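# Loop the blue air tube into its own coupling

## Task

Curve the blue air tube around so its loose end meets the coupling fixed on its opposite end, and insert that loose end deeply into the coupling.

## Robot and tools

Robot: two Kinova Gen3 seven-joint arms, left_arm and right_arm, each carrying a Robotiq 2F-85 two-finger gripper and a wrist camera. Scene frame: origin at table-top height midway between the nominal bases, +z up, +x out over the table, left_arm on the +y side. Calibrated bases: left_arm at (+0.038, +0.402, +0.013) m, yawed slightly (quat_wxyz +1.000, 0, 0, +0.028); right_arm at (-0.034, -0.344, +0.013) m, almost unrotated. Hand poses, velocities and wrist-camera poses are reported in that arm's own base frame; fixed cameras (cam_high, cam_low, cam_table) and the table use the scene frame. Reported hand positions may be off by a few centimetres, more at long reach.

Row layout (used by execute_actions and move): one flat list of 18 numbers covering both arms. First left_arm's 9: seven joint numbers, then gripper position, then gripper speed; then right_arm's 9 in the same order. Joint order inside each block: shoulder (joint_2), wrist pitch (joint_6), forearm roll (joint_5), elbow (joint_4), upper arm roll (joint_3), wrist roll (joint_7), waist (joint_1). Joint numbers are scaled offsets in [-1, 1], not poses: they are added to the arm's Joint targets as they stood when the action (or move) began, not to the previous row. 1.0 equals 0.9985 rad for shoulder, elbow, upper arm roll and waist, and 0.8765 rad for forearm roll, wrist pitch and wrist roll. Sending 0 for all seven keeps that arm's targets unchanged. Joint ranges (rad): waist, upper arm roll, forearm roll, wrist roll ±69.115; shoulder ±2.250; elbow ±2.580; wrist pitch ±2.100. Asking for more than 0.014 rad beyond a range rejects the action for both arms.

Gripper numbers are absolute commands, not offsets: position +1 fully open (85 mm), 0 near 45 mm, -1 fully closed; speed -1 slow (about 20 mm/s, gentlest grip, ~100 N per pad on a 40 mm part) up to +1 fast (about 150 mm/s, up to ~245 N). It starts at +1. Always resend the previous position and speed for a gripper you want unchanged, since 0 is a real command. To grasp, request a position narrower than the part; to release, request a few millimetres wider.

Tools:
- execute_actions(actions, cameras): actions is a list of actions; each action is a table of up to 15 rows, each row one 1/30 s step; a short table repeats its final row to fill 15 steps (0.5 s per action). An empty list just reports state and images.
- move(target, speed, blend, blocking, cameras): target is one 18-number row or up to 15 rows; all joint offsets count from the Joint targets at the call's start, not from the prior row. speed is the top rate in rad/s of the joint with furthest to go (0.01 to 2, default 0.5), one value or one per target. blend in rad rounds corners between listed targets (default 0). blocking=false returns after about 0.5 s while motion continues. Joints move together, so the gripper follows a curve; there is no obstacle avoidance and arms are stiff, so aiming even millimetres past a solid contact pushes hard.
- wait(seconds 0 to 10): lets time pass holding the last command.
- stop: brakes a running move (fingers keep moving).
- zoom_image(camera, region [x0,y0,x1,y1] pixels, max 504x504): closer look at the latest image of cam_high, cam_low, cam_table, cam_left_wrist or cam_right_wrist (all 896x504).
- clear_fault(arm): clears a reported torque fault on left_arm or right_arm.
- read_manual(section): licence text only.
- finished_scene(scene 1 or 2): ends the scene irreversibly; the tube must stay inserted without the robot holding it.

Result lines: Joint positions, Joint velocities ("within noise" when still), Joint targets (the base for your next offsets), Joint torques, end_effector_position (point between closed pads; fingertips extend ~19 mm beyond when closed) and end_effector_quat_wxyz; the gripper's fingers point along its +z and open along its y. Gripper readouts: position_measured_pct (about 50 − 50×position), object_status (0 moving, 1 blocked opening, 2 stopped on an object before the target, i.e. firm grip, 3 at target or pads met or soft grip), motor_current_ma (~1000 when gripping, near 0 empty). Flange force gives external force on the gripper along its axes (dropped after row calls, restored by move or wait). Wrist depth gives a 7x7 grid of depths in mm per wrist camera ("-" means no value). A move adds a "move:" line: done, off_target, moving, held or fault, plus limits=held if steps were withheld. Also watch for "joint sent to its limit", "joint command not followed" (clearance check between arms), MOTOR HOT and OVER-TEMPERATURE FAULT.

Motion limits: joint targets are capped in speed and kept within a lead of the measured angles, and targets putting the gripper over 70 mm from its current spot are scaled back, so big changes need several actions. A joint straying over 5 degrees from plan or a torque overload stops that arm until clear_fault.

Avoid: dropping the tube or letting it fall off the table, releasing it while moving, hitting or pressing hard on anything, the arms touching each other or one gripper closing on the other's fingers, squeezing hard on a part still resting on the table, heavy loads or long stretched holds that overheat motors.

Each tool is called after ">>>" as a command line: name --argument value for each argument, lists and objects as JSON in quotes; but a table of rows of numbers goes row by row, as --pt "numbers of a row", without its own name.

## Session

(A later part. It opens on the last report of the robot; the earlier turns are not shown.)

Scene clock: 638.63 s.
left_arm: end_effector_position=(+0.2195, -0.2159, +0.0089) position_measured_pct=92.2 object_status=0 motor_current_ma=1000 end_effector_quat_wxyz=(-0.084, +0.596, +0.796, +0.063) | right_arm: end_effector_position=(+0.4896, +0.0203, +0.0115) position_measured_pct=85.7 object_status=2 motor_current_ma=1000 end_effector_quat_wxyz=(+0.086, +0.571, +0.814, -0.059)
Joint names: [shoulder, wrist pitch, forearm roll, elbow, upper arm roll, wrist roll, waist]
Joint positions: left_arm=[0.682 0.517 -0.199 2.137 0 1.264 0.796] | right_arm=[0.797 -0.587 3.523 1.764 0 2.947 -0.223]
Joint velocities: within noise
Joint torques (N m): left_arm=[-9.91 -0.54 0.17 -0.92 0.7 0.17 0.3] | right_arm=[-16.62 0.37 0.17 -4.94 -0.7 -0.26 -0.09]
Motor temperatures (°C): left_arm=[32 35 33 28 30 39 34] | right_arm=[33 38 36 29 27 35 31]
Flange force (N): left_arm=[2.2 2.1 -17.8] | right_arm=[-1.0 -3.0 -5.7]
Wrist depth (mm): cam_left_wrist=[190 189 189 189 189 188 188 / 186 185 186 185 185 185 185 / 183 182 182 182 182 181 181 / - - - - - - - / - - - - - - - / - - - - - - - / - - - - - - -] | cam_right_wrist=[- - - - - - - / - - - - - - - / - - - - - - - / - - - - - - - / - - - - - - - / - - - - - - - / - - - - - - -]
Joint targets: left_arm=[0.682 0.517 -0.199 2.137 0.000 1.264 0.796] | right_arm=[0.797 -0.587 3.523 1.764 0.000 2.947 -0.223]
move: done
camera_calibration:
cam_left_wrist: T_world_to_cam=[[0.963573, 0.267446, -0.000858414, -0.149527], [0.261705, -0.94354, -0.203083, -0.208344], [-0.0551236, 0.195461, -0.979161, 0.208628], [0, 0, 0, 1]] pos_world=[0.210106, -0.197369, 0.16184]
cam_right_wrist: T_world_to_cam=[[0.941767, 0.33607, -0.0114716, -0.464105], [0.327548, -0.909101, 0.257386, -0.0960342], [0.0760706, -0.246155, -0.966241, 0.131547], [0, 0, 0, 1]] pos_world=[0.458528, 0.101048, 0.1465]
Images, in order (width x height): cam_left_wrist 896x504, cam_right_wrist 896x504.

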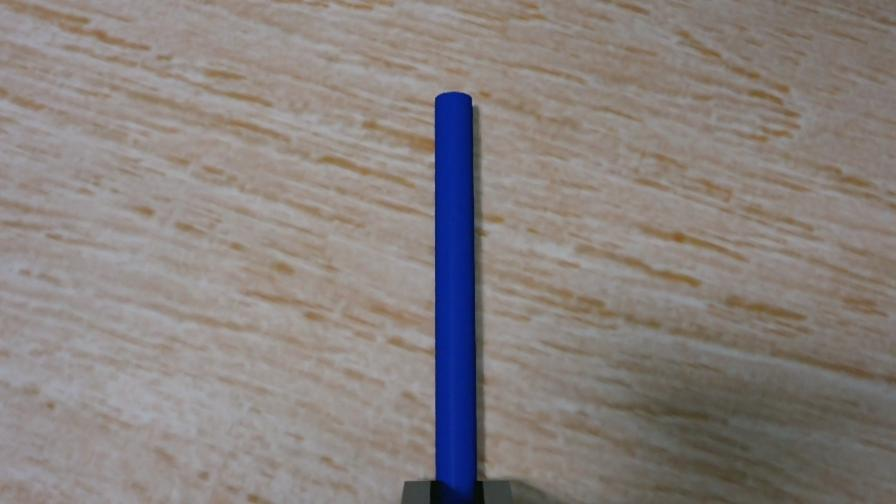

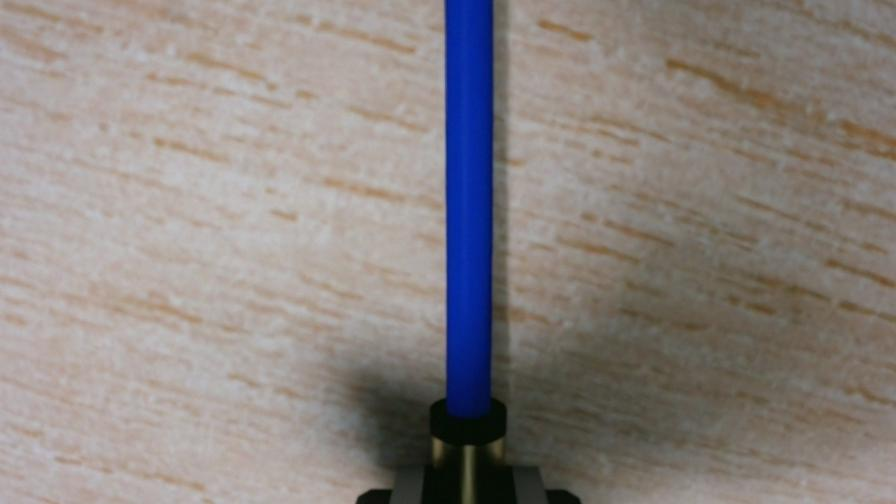

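>>> move --target '[-0.0937,0.1216,0.0353,-0.0149,0,-0.0418,0,-0.95,-1, -0.0660,-0.0849,-0.0439,-0.0120,0,0.0544,0,-0.9,-1]' --speed 0.08

>>> zoom_image --camera "cam_table" --region '[100, 150, 604, 430]'

Scene clock: 656.57 s.
left_arm: end_effector_position=(+0.2195, -0.2159, +0.0448) position_measured_pct=92.2 object_status=2 motor_current_ma=1000 end_effector_quat_wxyz=(-0.084, +0.596, +0.796, +0.063) | right_arm: end_effector_position=(+0.4891, +0.0201, +0.0449) position_measured_pct=85.7 object_status=2 motor_current_ma=1000 end_effector_quat_wxyz=(+0.086, +0.571, +0.814, -0.060)
Joint names: [shoulder, wrist pitch, forearm roll, elbow, upper arm roll, wrist roll, waist]
Joint positions: left_arm=[0.588 0.624 -0.168 2.122 0 1.227 0.796] | right_arm=[0.731 -0.661 3.485 1.752 0 2.994 -0.223]
Joint velocities: within noise
Joint torques (N m): left_arm=[-16.27 0.62 -0.13 -3.14 0.17 0.18 0.12] | right_arm=[-20.15 -0.15 0.32 -6.12 -0.61 -0.18 -0.35]
Motor temperatures (°C): left_arm=[32 35 33 28 30 39 34] | right_arm=[33 38 36 29 27 35 31]
Flange force (N): left_arm=[-2.5 1.6 3.5] | right_arm=[-0.1 -0.9 3.4]
Wrist depth (mm): cam_left_wrist=[229 229 228 228 228 227 227 / 225 224 224 224 224 223 223 / 220 219 219 219 218 218 218 / 216 215 215 - 214 214 214 / 211 211 211 - 211 210 210 / 208 208 207 206 207 207 206 / 204 204 204 - 203 203 203] | cam_right_wrist=[184 184 184 184 183 183 182 / 189 188 188 187 187 186 186 / 192 192 191 - 190 190 189 / 196 195 195 195 194 194 193 / 200 200 200 199 198 198 197 / 205 204 204 - 202 201 201 / 209 209 207 - 206 206 206]
Joint targets: left_arm=[0.588 0.624 -0.168 2.122 0.000 1.227 0.796] | right_arm=[0.731 -0.661 3.485 1.752 0.000 2.994 -0.223]
move: done
camera_calibration:
cam_left_wrist: T_world_to_cam=[[0.963517, 0.267646, -0.000913558, -0.149435], [0.261888, -0.943484, -0.203109, -0.201076], [-0.0552232, 0.19546, -0.979156, 0.243799], [0, 0, 0, 1]] pos_world=[0.210106, -0.197369, 0.197741]
cam_right_wrist: T_world_to_cam=[[0.941769, 0.336008, -0.0130551, -0.463026], [0.327865, -0.908939, 0.257553, -0.104757], [0.0746737, -0.246836, -0.966176, 0.164426], [0, 0, 0, 1]] pos_world=[0.458131, 0.100949, 0.1798]

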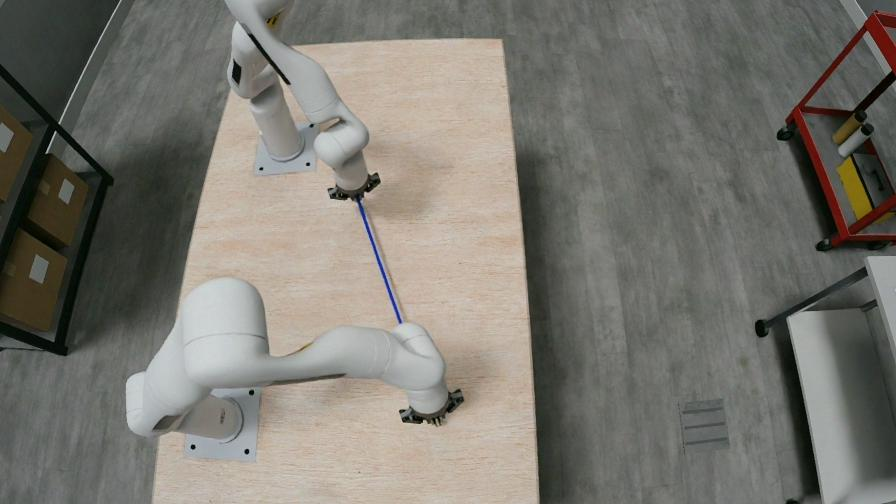

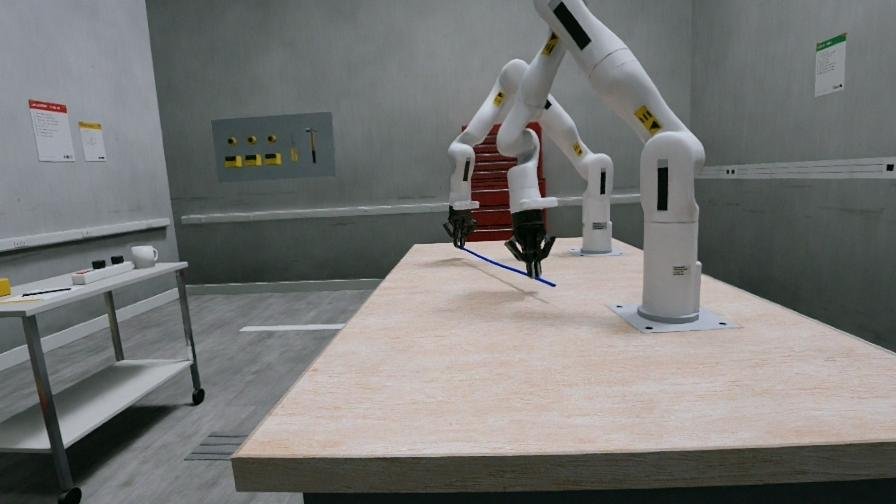

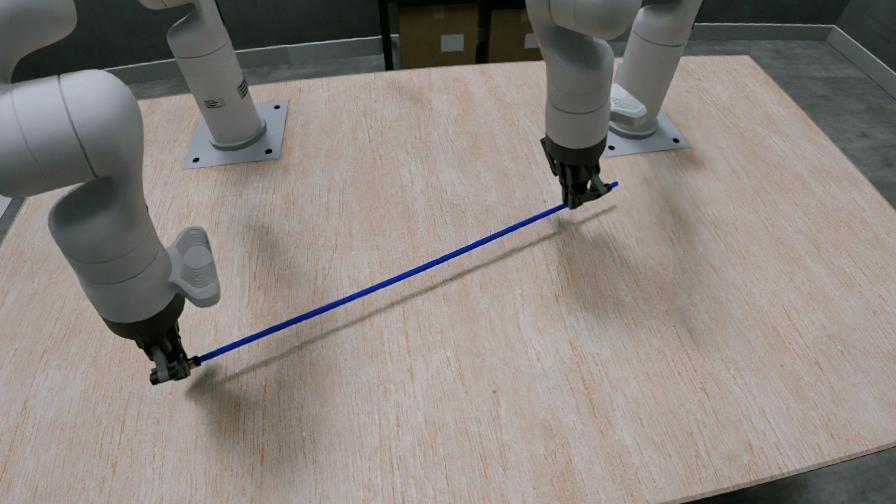

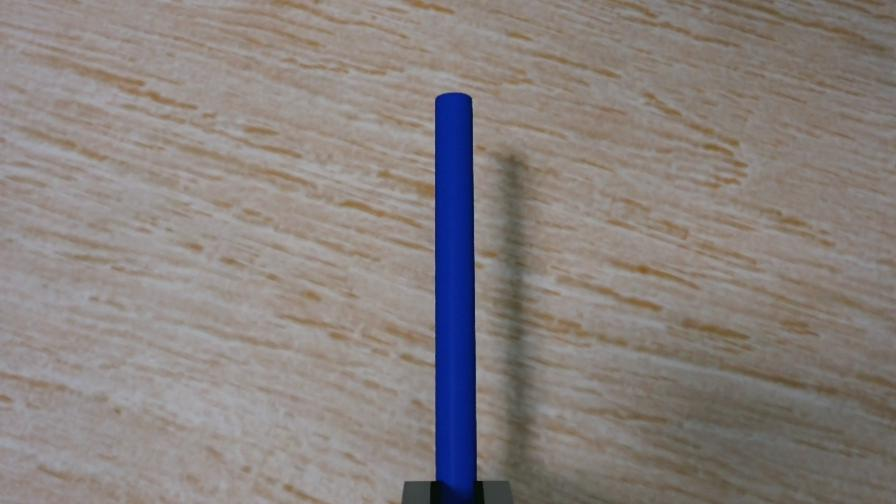

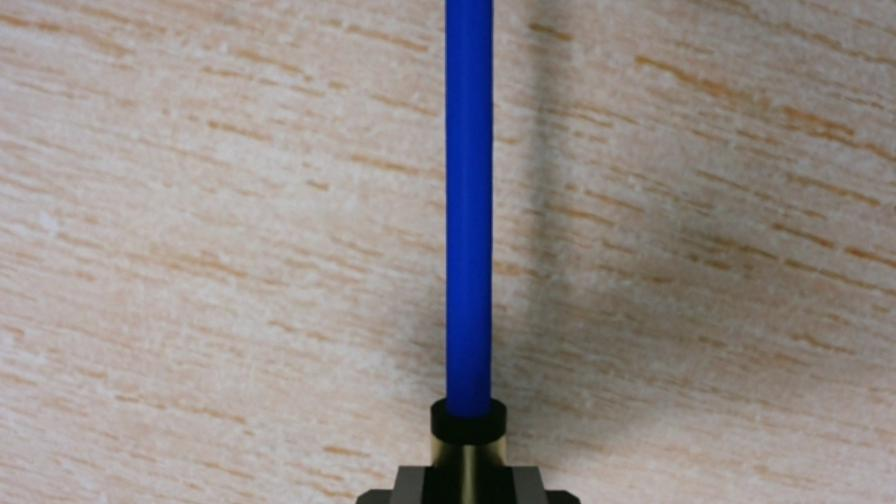

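Scaled by 1.000.

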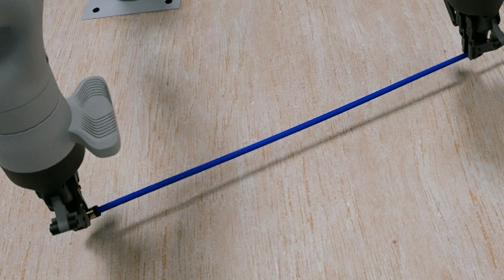

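>>> move --target '[-0.1660,0.4267,0.1979,-0.1912,0,0.4124,-0.1951,-0.95,-1, -0.0772,-0.5468,-0.2100,-0.2476,0,-0.8445,-0.0655,-0.9,-1]' --speed 0.35

Scene clock: 808.77 s.
left_arm: end_effector_position=(+0.2580, -0.2085, +0.1424) position_measured_pct=92.2 object_status=2 motor_current_ma=1000 end_effector_quat_wxyz=(-0.100, +0.284, +0.953, +0.030) | right_arm: end_effector_position=(+0.4710, +0.0677, +0.1399) position_measured_pct=85.7 object_status=2 motor_current_ma=1000 end_effector_quat_wxyz=(+0.053, +0.861, +0.498, -0.090)
Joint names: [shoulder, wrist pitch, forearm roll, elbow, upper arm roll, wrist roll, waist]
Joint positions: left_arm=[0.423 0.998 0.005 1.931 0 1.588 0.601] | right_arm=[0.654 -1.14 3.301 1.504 0 2.254 -0.288]
Joint velocities: within noise
Joint torques (N m): left_arm=[-15.88 0.7 -0.03 -5.93 0.24 0.32 -0.05] | right_arm=[-20.5 -0.56 0.26 -7.87 -0.75 -0.47 -0.25]
Motor temperatures (°C): left_arm=[32 35 32 28 30 39 34] | right_arm=[35 38 36 29 27 35 31]
Flange force (N): left_arm=[-3.2 0.5 2.6] | right_arm=[-1.1 0.6 3.2]
Wrist depth (mm): cam_left_wrist=[335 333 334 334 333 333 334 / 328 328 328 327 327 327 327 / 322 322 321 321 320 321 319 / 316 316 316 315 315 314 315 / 311 310 310 309 309 309 309 / 305 304 304 303 304 305 304 / 298 298 300 300 299 298 297] | cam_right_wrist=[277 276 277 276 274 274 272 / 283 283 282 281 280 279 279 / 288 288 287 287 286 286 284 / 294 294 293 291 292 290 289 / 300 300 300 298 296 297 296 / 306 306 307 304 303 303 302 / 314 314 311 - 309 309 309]
Joint targets: left_arm=[0.423 0.998 0.005 1.931 0.000 1.588 0.601] | right_arm=[0.654 -1.140 3.301 1.504 0.000 2.254 -0.288]
move: done
camera_calibration:
cam_left_wrist: T_world_to_cam=[[0.559831, 0.828606, -0.000931329, 0.0327501], [0.811234, -0.548322, -0.203082, -0.24371], [-0.168785, 0.112936, -0.979161, 0.352141], [0, 0, 0, 1]] pos_world=[0.238808, -0.200538, 0.295341]
cam_right_wrist: T_world_to_cam=[[0.864659, -0.502205, -0.0124689, -0.367844], [-0.482549, -0.837206, 0.257355, 0.296856], [-0.139684, -0.216507, -0.966236, 0.36832], [0, 0, 0, 1]] pos_world=[0.512756, 0.143541, 0.274901]

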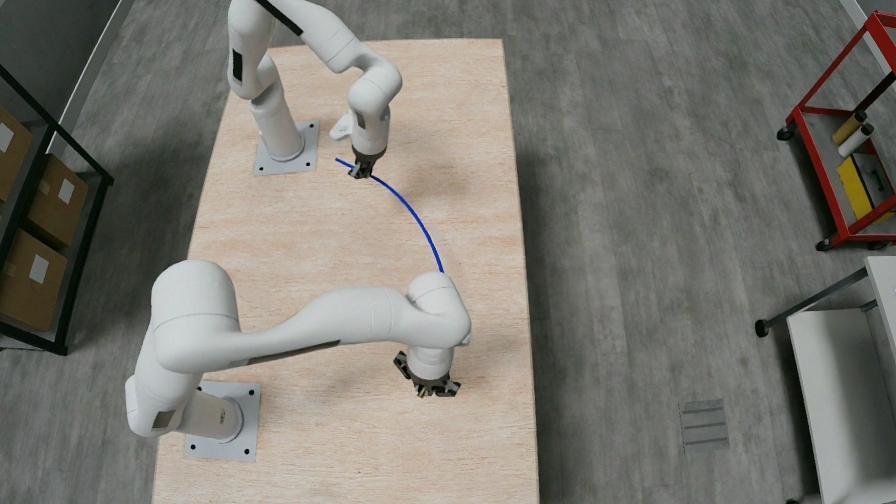

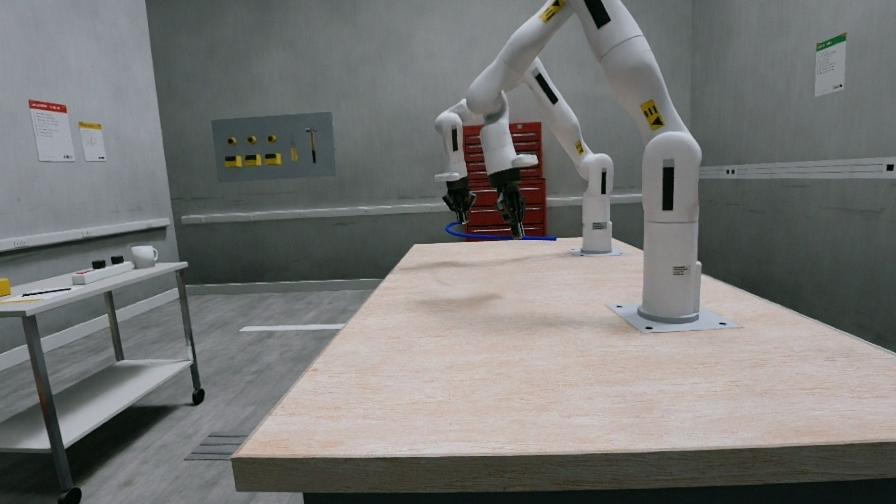

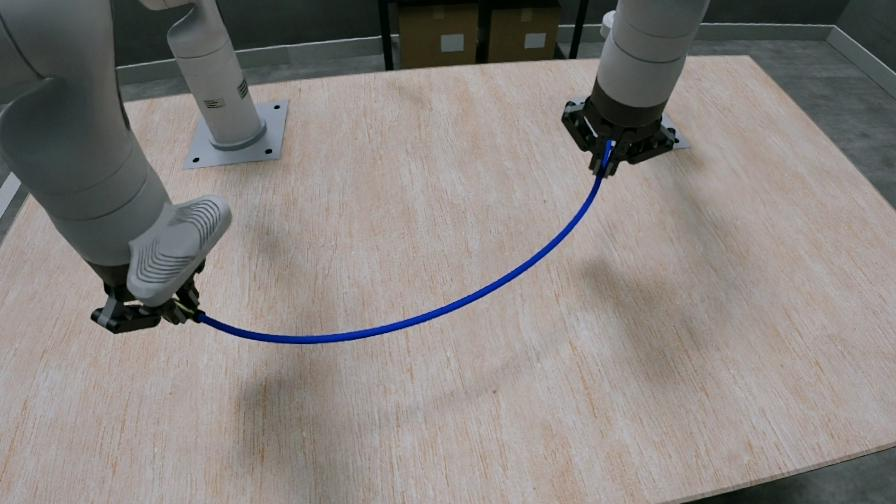

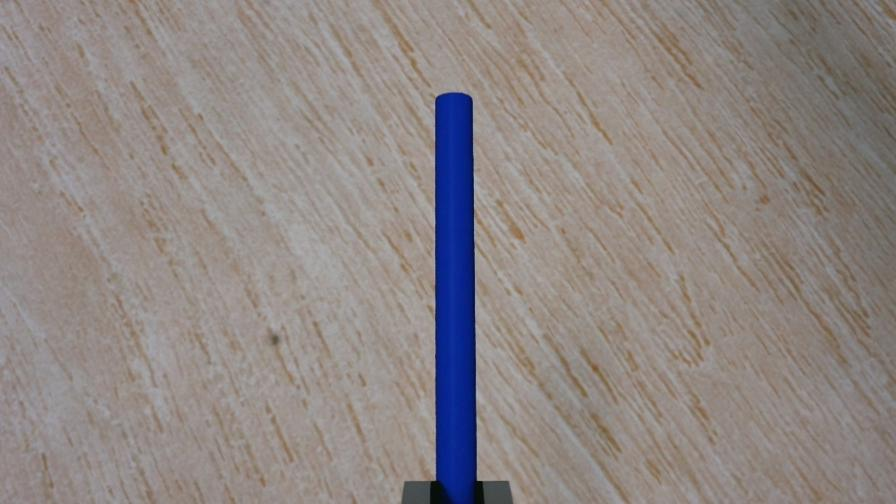

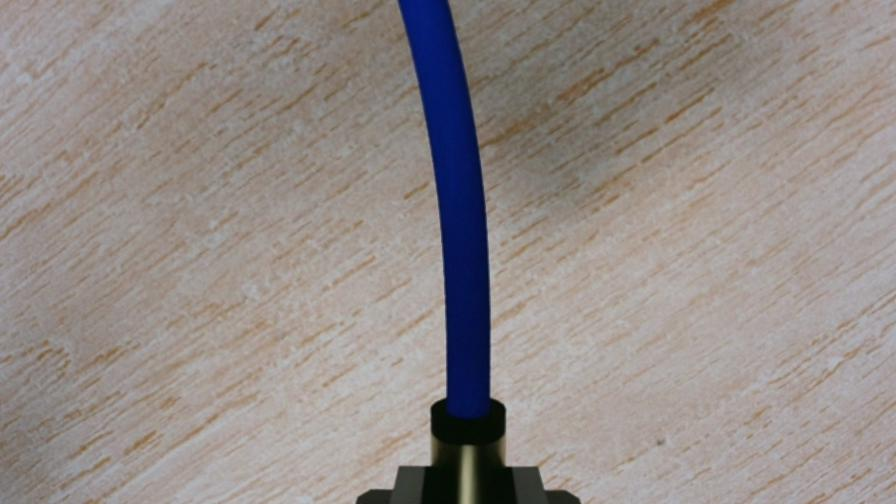

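>>> move --target '[0.0956,0.0451,0.1658,-0.1743,0,0.6435,-0.0519,-0.95,-1, 0.0455,-0.1079,-0.2236,-0.0907,0,-0.9568,-0.0588,-0.9,-1]' --speed 0.4 --cameras '["cam_table","cam_high"]'

Scene clock: 822.33 s.
left_arm: end_effector_position=(+0.3049, -0.2627, +0.1425) position_measured_pct=92.2 object_status=2 motor_current_ma=1000 end_effector_quat_wxyz=(-0.104, -0.060, +0.993, -0.006) | right_arm: end_effector_position=(+0.4525, +0.1495, +0.1399) position_measured_pct=85.7 object_status=2 motor_current_ma=1000 end_effector_quat_wxyz=(+0.009, +0.991, +0.087, -0.104)
Joint names: [shoulder, wrist pitch, forearm roll, elbow, upper arm roll, wrist roll, waist]
Joint positions: left_arm=[0.518 1.037 0.15 1.757 0 2.152 0.549] | right_arm=[0.7 -1.235 3.105 1.414 0 1.415 -0.347]
Joint velocities: within noise
Joint torques (N m): left_arm=[-18.32 0.5 0.32 -6.46 0.51 0.26 0.03] | right_arm=[-21.28 -0.64 -0.15 -7.74 -1.06 -0.42 -0.21]
Motor temperatures (°C): left_arm=[32 35 32 28 30 39 34] | right_arm=[35 38 36 29 27 35 31]
Flange force (N): left_arm=[-3.2 -1.5 2.0] | right_arm=[0.7 1.4 2.5]
Wrist depth (mm): cam_left_wrist=[333 333 333 333 334 335 334 / 326 327 326 327 327 326 327 / 320 321 321 322 320 321 322 / 315 315 314 315 315 315 316 / 309 308 309 310 310 310 310 / 303 304 304 304 303 304 304 / 297 296 298 298 299 297 297] | cam_right_wrist=[277 277 276 276 275 275 273 / 283 282 281 281 279 279 279 / 289 288 287 287 285 285 285 / 294 293 293 292 292 290 290 / 301 300 299 297 297 298 295 / 307 307 305 303 304 304 302 / 314 313 311 - 309 310 309]
Joint targets: left_arm=[0.518 1.037 0.150 1.757 0.000 2.152 0.549] | right_arm=[0.700 -1.235 3.105 1.414 0.000 1.415 -0.347]
move: done
Images, in order (width x height): cam_high 896x504, cam_table 896x504.

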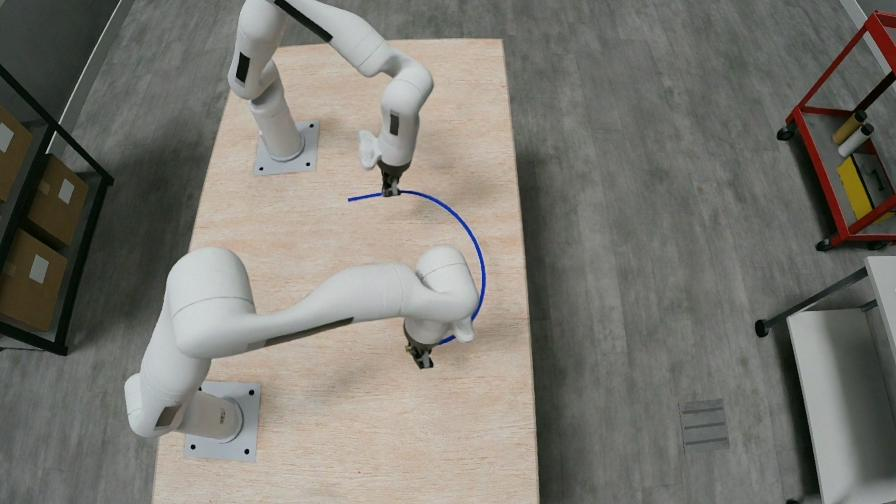

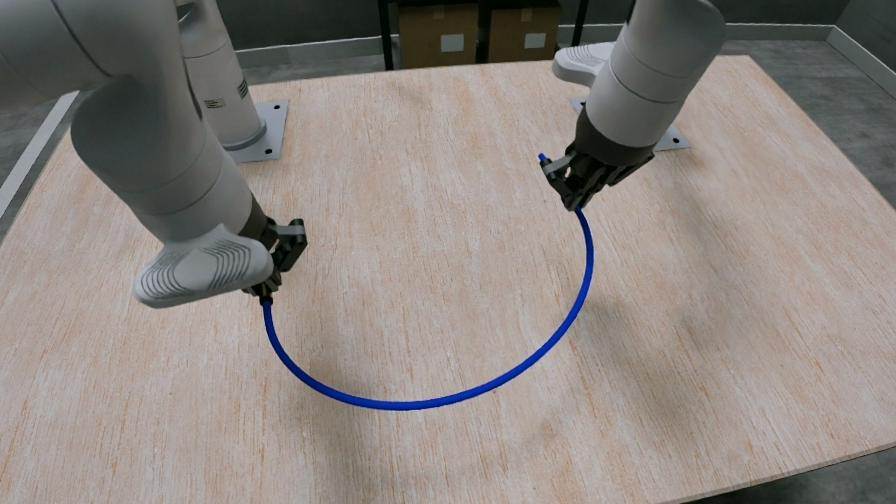

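>>> move --target '[0.0511,-0.0886,0.1179,-0.0963,0,0.7836,0.0537,-0.95,-1, -0.0238,0.1512,-0.2006,0.0474,0,-1.0,-0.0955,-0.9,-1]' --speed 0.4

Scene clock: 831.00 s.
left_arm: end_effector_position=(+0.3332, -0.3370, +0.1424) position_measured_pct=92.2 object_status=2 motor_current_ma=1000 end_effector_quat_wxyz=(-0.096, -0.395, +0.913, -0.041) | right_arm: end_effector_position=(+0.4385, +0.2458, +0.1400) position_measured_pct=85.7 object_status=2 motor_current_ma=1000 end_effector_quat_wxyz=(-0.036, +0.935, -0.339, -0.098)
Joint names: [shoulder, wrist pitch, forearm roll, elbow, upper arm roll, wrist roll, waist]
Joint positions: left_arm=[0.569 0.96 0.254 1.661 0 2.839 0.603] | right_arm=[0.676 -1.102 2.929 1.461 0 0.539 -0.443]
Joint velocities: within noise
Joint torques (N m): left_arm=[-19.83 0.15 0.56 -7.16 0.57 0.38 -0.12] | right_arm=[-21.16 -0.33 -0.48 -7.93 -1.18 -0.43 -0.12]
Motor temperatures (°C): left_arm=[32 35 33 28 30 39 34] | right_arm=[35 38 36 29 27 35 31]
Flange force (N): left_arm=[-1.3 -2.8 2.3] | right_arm=[1.6 0.4 2.4]
Wrist depth (mm): cam_left_wrist=[330 330 331 332 332 333 333 / 323 324 324 325 325 327 327 / 317 317 319 319 320 321 320 / 312 312 313 313 315 314 315 / 306 307 307 308 308 309 310 / 302 301 302 303 303 303 304 / 295 296 297 298 298 298 297] | cam_right_wrist=[277 277 276 275 276 275 274 / 283 283 281 281 281 280 279 / 289 288 288 287 285 285 285 / 294 293 293 292 291 290 290 / 301 300 299 297 296 297 296 / 306 305 305 304 304 303 303 / 314 313 311 - 308 309 309]
Joint targets: left_arm=[0.569 0.960 0.254 1.661 0.000 2.839 0.603] | right_arm=[0.676 -1.102 2.929 1.461 0.000 0.539 -0.443]
move: done
camera_calibration:
cam_left_wrist: T_world_to_cam=[[-0.719179, 0.694825, -0.000821352, 0.478119], [0.680509, 0.704121, -0.202782, 0.0904944], [-0.140319, -0.146395, -0.979224, 0.282467], [0, 0, 0, 1]] pos_world=[0.321907, -0.354576, 0.295341]
cam_right_wrist: T_world_to_cam=[[-0.644276, -0.764672, -0.0136451, 0.476188], [-0.741394, 0.620085, 0.256574, 0.185585], [-0.187734, 0.175421, -0.966428, 0.327206], [0, 0, 0, 1]] pos_world=[0.505815, 0.19165, 0.275103]

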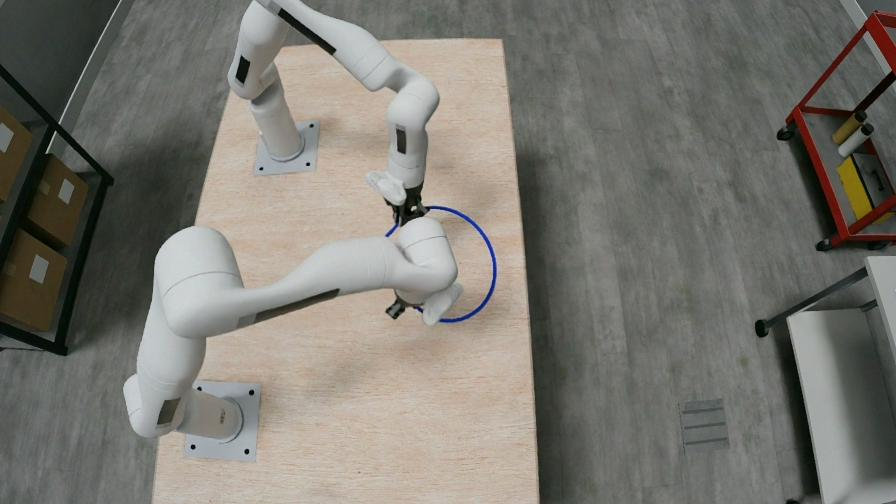

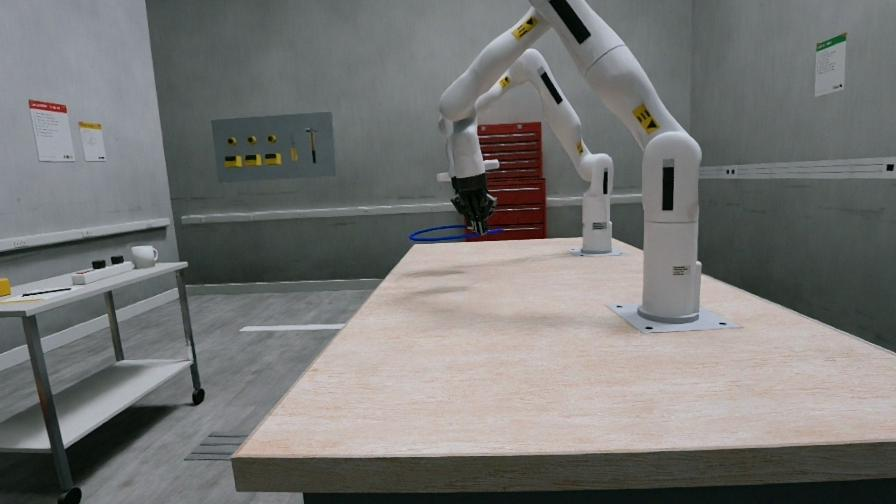

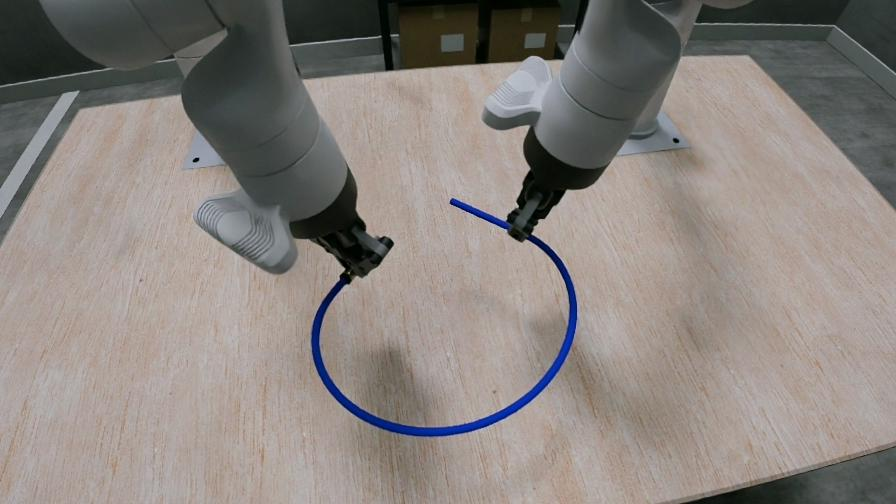

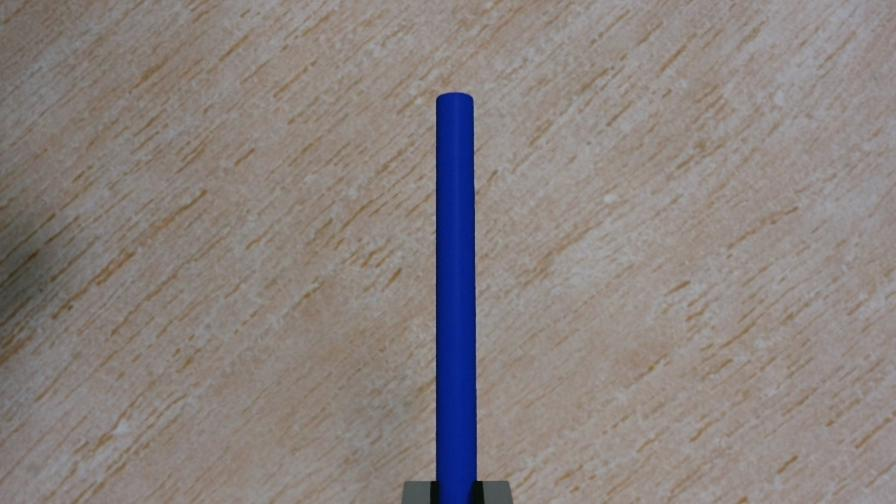

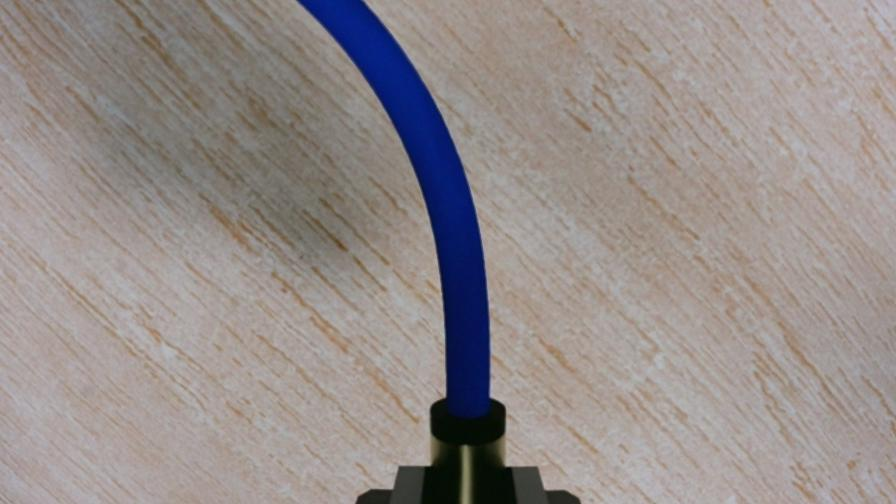

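>>> move --target '[-0.0494,-0.2183,-0.0007,0.0933,0,0.8094,0.0331,-0.95,-1, -0.0920,0.3110,-0.0416,0.1811,0,-1.0,-0.0598,-0.9,-1]' --speed 0.35

>>> zoom_image --camera "cam_table" --region '[340, 170, 520, 290]'

>>> zoom_image --camera "cam_high" --region '[360, 180, 500, 320]'

Scene clock: 849.83 s.
left_arm: end_effector_position=(+0.3429, -0.3512, +0.1425) position_measured_pct=92.2 object_status=2 motor_current_ma=1000 end_effector_quat_wxyz=(+0.076, +0.684, -0.722, +0.072) | right_arm: end_effector_position=(+0.4335, +0.2750, +0.1399) position_measured_pct=85.7 object_status=2 motor_current_ma=1000 end_effector_quat_wxyz=(-0.074, +0.704, -0.702, -0.074)
Joint names: [shoulder, wrist pitch, forearm roll, elbow, upper arm roll, wrist roll, waist]
Joint positions: left_arm=[0.52 0.768 0.253 1.754 0 3.549 0.636] | right_arm=[0.584 -0.83 2.892 1.642 0 -0.338 -0.502]
Joint velocities: within noise
Joint torques (N m): left_arm=[-19.08 -0.1 0.09 -7.06 -0.04 0.35 -0.49] | right_arm=[-19.45 -0.06 -0.11 -7.54 -0.68 -0.6 0.23]
Motor temperatures (°C): left_arm=[32 35 33 28 30 39 34] | right_arm=[35 38 36 29 27 35 31]
Flange force (N): left_arm=[1.5 -2.5 3.4] | right_arm=[0.8 -1.0 2.6]
Wrist depth (mm): cam_left_wrist=[327 328 328 329 329 330 330 / 321 320 322 324 323 325 325 / 315 316 317 318 318 318 319 / 311 310 311 312 313 312 314 / 305 304 306 308 308 308 309 / 300 299 301 303 303 303 304 / 294 293 296 297 297 298 298] | cam_right_wrist=[277 277 275 275 275 274 274 / 283 282 281 281 279 280 279 / 289 288 287 287 286 285 284 / 295 293 294 293 291 290 290 / 300 299 299 298 297 297 296 / 307 305 306 303 304 303 302 / 314 312 311 - 308 309 309]
Joint targets: left_arm=[0.520 0.768 0.253 1.754 0.000 3.549 0.636] | right_arm=[0.584 -0.830 2.892 1.642 0.000 -0.338 -0.502]
move: done
camera_calibration:
cam_left_wrist: T_world_to_cam=[[-0.997622, 0.0689218, -0.00101017, 0.37067], [0.0676924, 0.976852, -0.202925, 0.399797], [-0.0129992, -0.202511, -0.979194, 0.218484], [0, 0, 0, 1]] pos_world=[0.345565, -0.371844, 0.295441]
cam_right_wrist: T_world_to_cam=[[-0.999902, 0.00143736, -0.0139513, 0.438809], [-0.00219267, 0.966482, 0.256724, -0.251914], [0.0138527, 0.25673, -0.966384, 0.211208], [0, 0, 0, 1]] pos_world=[0.435288, 0.188616, 0.274902]

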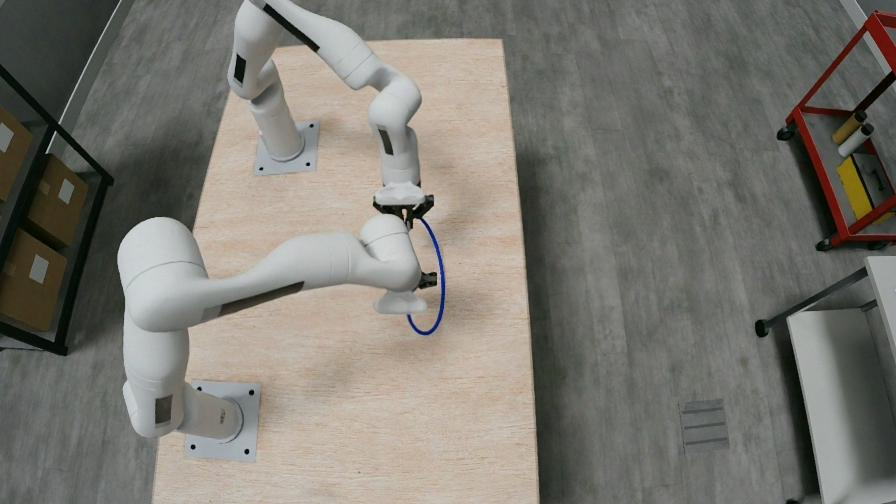

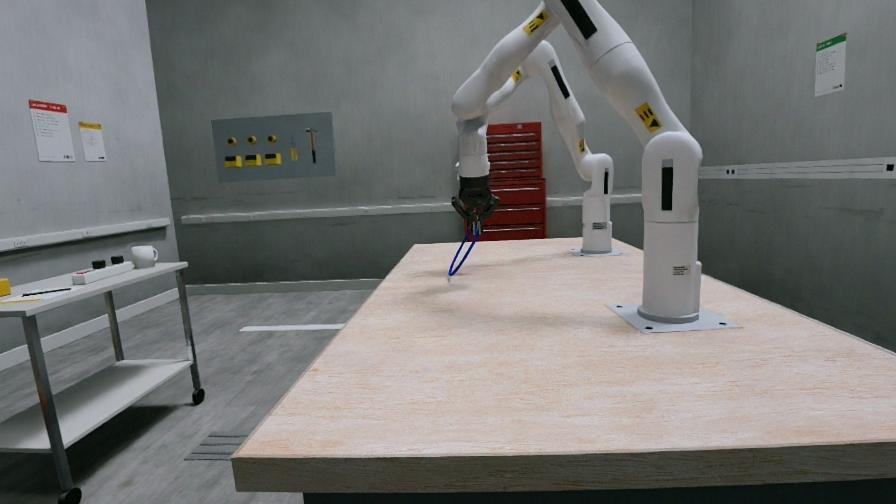

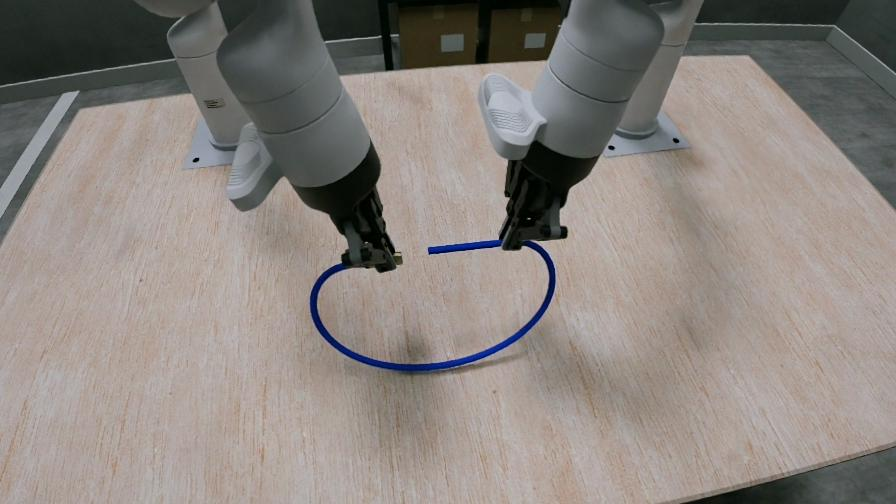

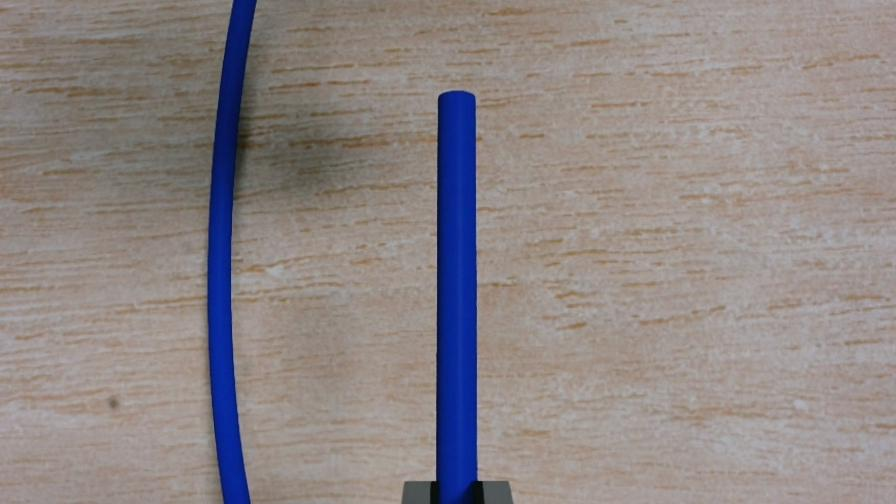

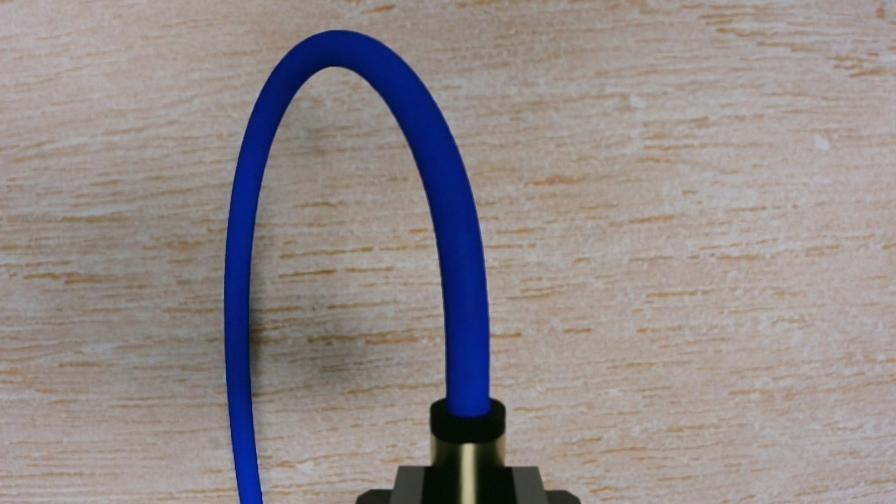

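Scaled by 2.800 from the camera's 896x504 image, which has a finer 1280x720 frame.

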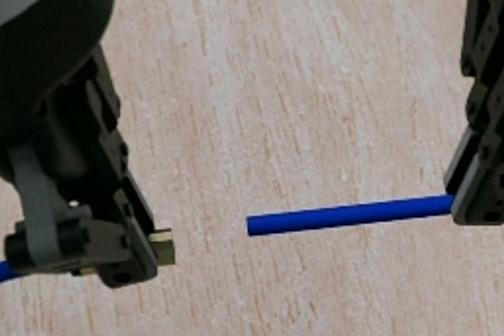

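Scaled by 3.600 from the camera's 896x504 image, which has a finer 1280x720 frame.

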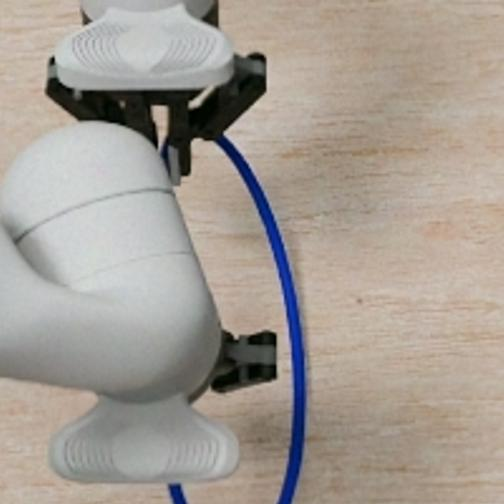

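>>> move --target '[0.0113,0.0072,-0.0056,-0.0213,0,0.0261,0.0182,-0.95,-1, 0,0,0,0,0,0,0,-0.9,-1]' --speed 0.05 --cameras '["cam_table","cam_left_wrist","cam_high"]'

>>> zoom_image --camera "cam_table" --region '[370, 210, 470, 280]'

>>> zoom_image --camera "cam_left_wrist" --region '[340, 0, 580, 150]'

Scene clock: 885.63 s.
left_arm: end_effector_position=(+0.3425, -0.3611, +0.1425) position_measured_pct=92.2 object_status=2 motor_current_ma=1000 end_effector_quat_wxyz=(+0.076, +0.684, -0.722, +0.072) | right_arm: end_effector_position=(+0.4335, +0.2750, +0.1399) position_measured_pct=85.7 object_status=2 motor_current_ma=1000 end_effector_quat_wxyz=(-0.074, +0.704, -0.702, -0.074)
Joint names: [shoulder, wrist pitch, forearm roll, elbow, upper arm roll, wrist roll, waist]
Joint positions: left_arm=[0.531 0.775 0.248 1.733 0 3.572 0.654] | right_arm=[0.584 -0.83 2.892 1.642 0 -0.338 -0.502]
Joint velocities: within noise
Joint torques (N m): left_arm=[-19.14 -0.19 0.19 -7.07 0.14 0.33 -0.32] | right_arm=[-19.42 -0.1 -0.11 -7.52 -0.69 -0.39 0.18]
Motor temperatures (°C): left_arm=[33 35 33 28 30 39 34] | right_arm=[35 38 36 29 27 35 31]
Flange force (N): left_arm=[1.4 -2.6 2.6] | right_arm=[0.5 -0.9 2.5]
Wrist depth (mm): cam_left_wrist=[328 328 327 327 329 330 331 / 322 322 321 324 324 324 325 / 316 317 316 318 318 319 319 / 311 311 310 313 313 312 314 / 306 306 306 307 308 308 308 / 300 301 301 303 302 303 303 / 295 295 295 297 298 298 298] | cam_right_wrist=[277 277 275 275 275 274 273 / 283 282 239 282 280 279 279 / 289 288 286 287 286 285 284 / 294 294 292 291 292 290 290 / 301 300 299 298 296 297 296 / 307 306 304 304 304 303 302 / 315 312 311 - 308 309 308]
Joint targets: left_arm=[0.531 0.775 0.248 1.732 0.000 3.572 0.654] | right_arm=[0.584 -0.830 2.892 1.642 0.000 -0.338 -0.502]
move: done
camera_calibration:
cam_left_wrist: T_world_to_cam=[[-0.997616, 0.0690015, -0.00111433, 0.371013], [0.0677943, 0.97689, -0.202707, 0.40941], [-0.0128985, -0.202299, -0.979239, 0.216534], [0, 0, 0, 1]] pos_world=[0.345165, -0.381744, 0.295442]
Images, in order (width x height): cam_high 896x504, cam_table 896x504, cam_left_wrist 896x504.

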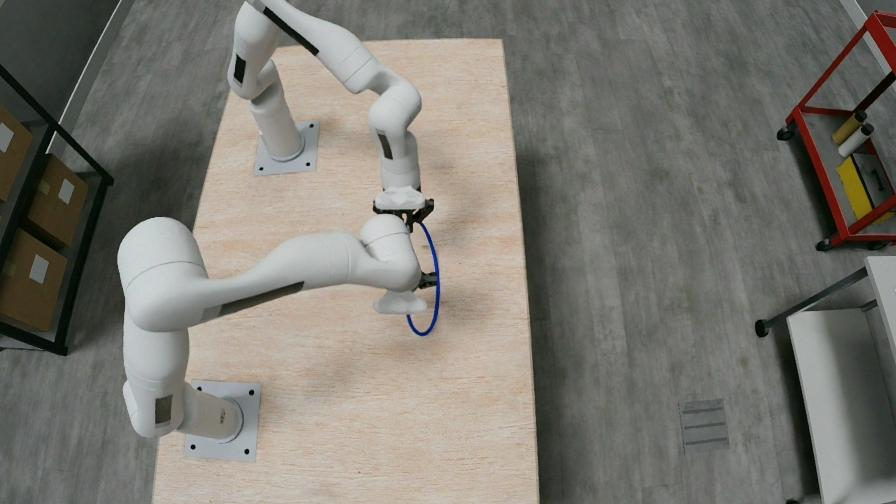

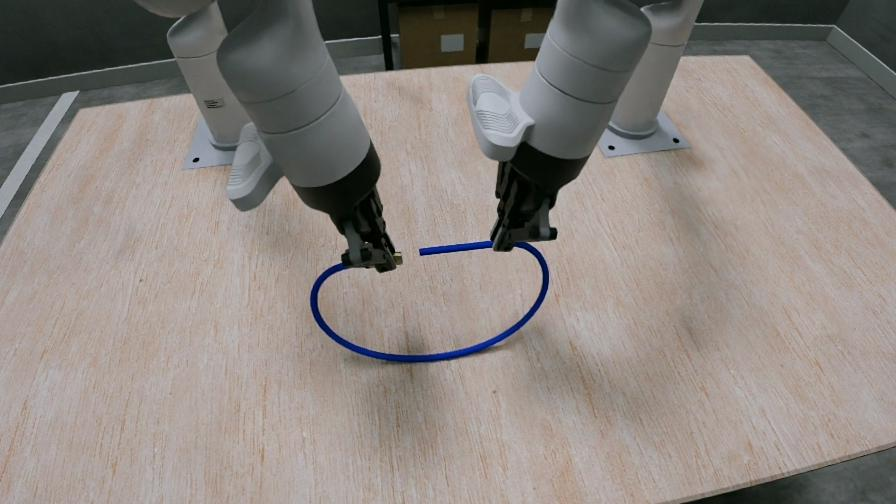

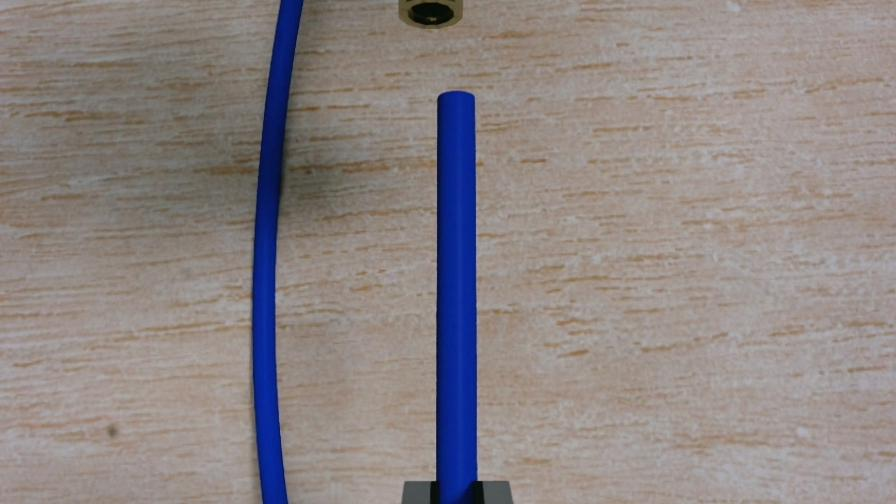

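Scaled by 5.040 from the camera's 896x504 image, which has a finer 1280x720 frame.

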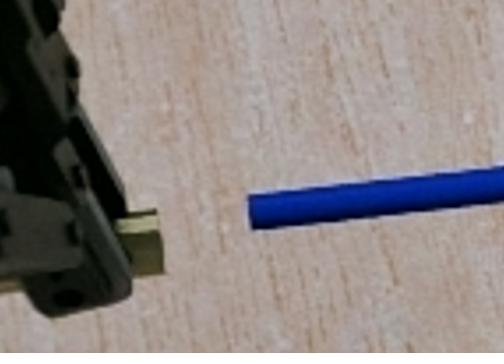

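Scaled by 2.100 from the camera's 896x504 image, which has a finer 1280x720 frame.

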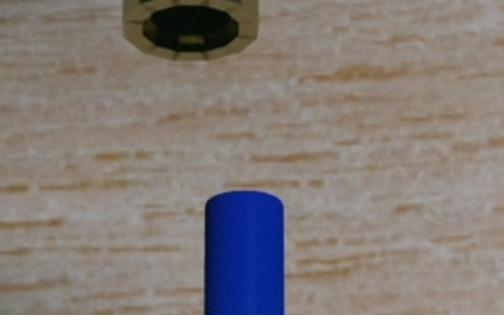

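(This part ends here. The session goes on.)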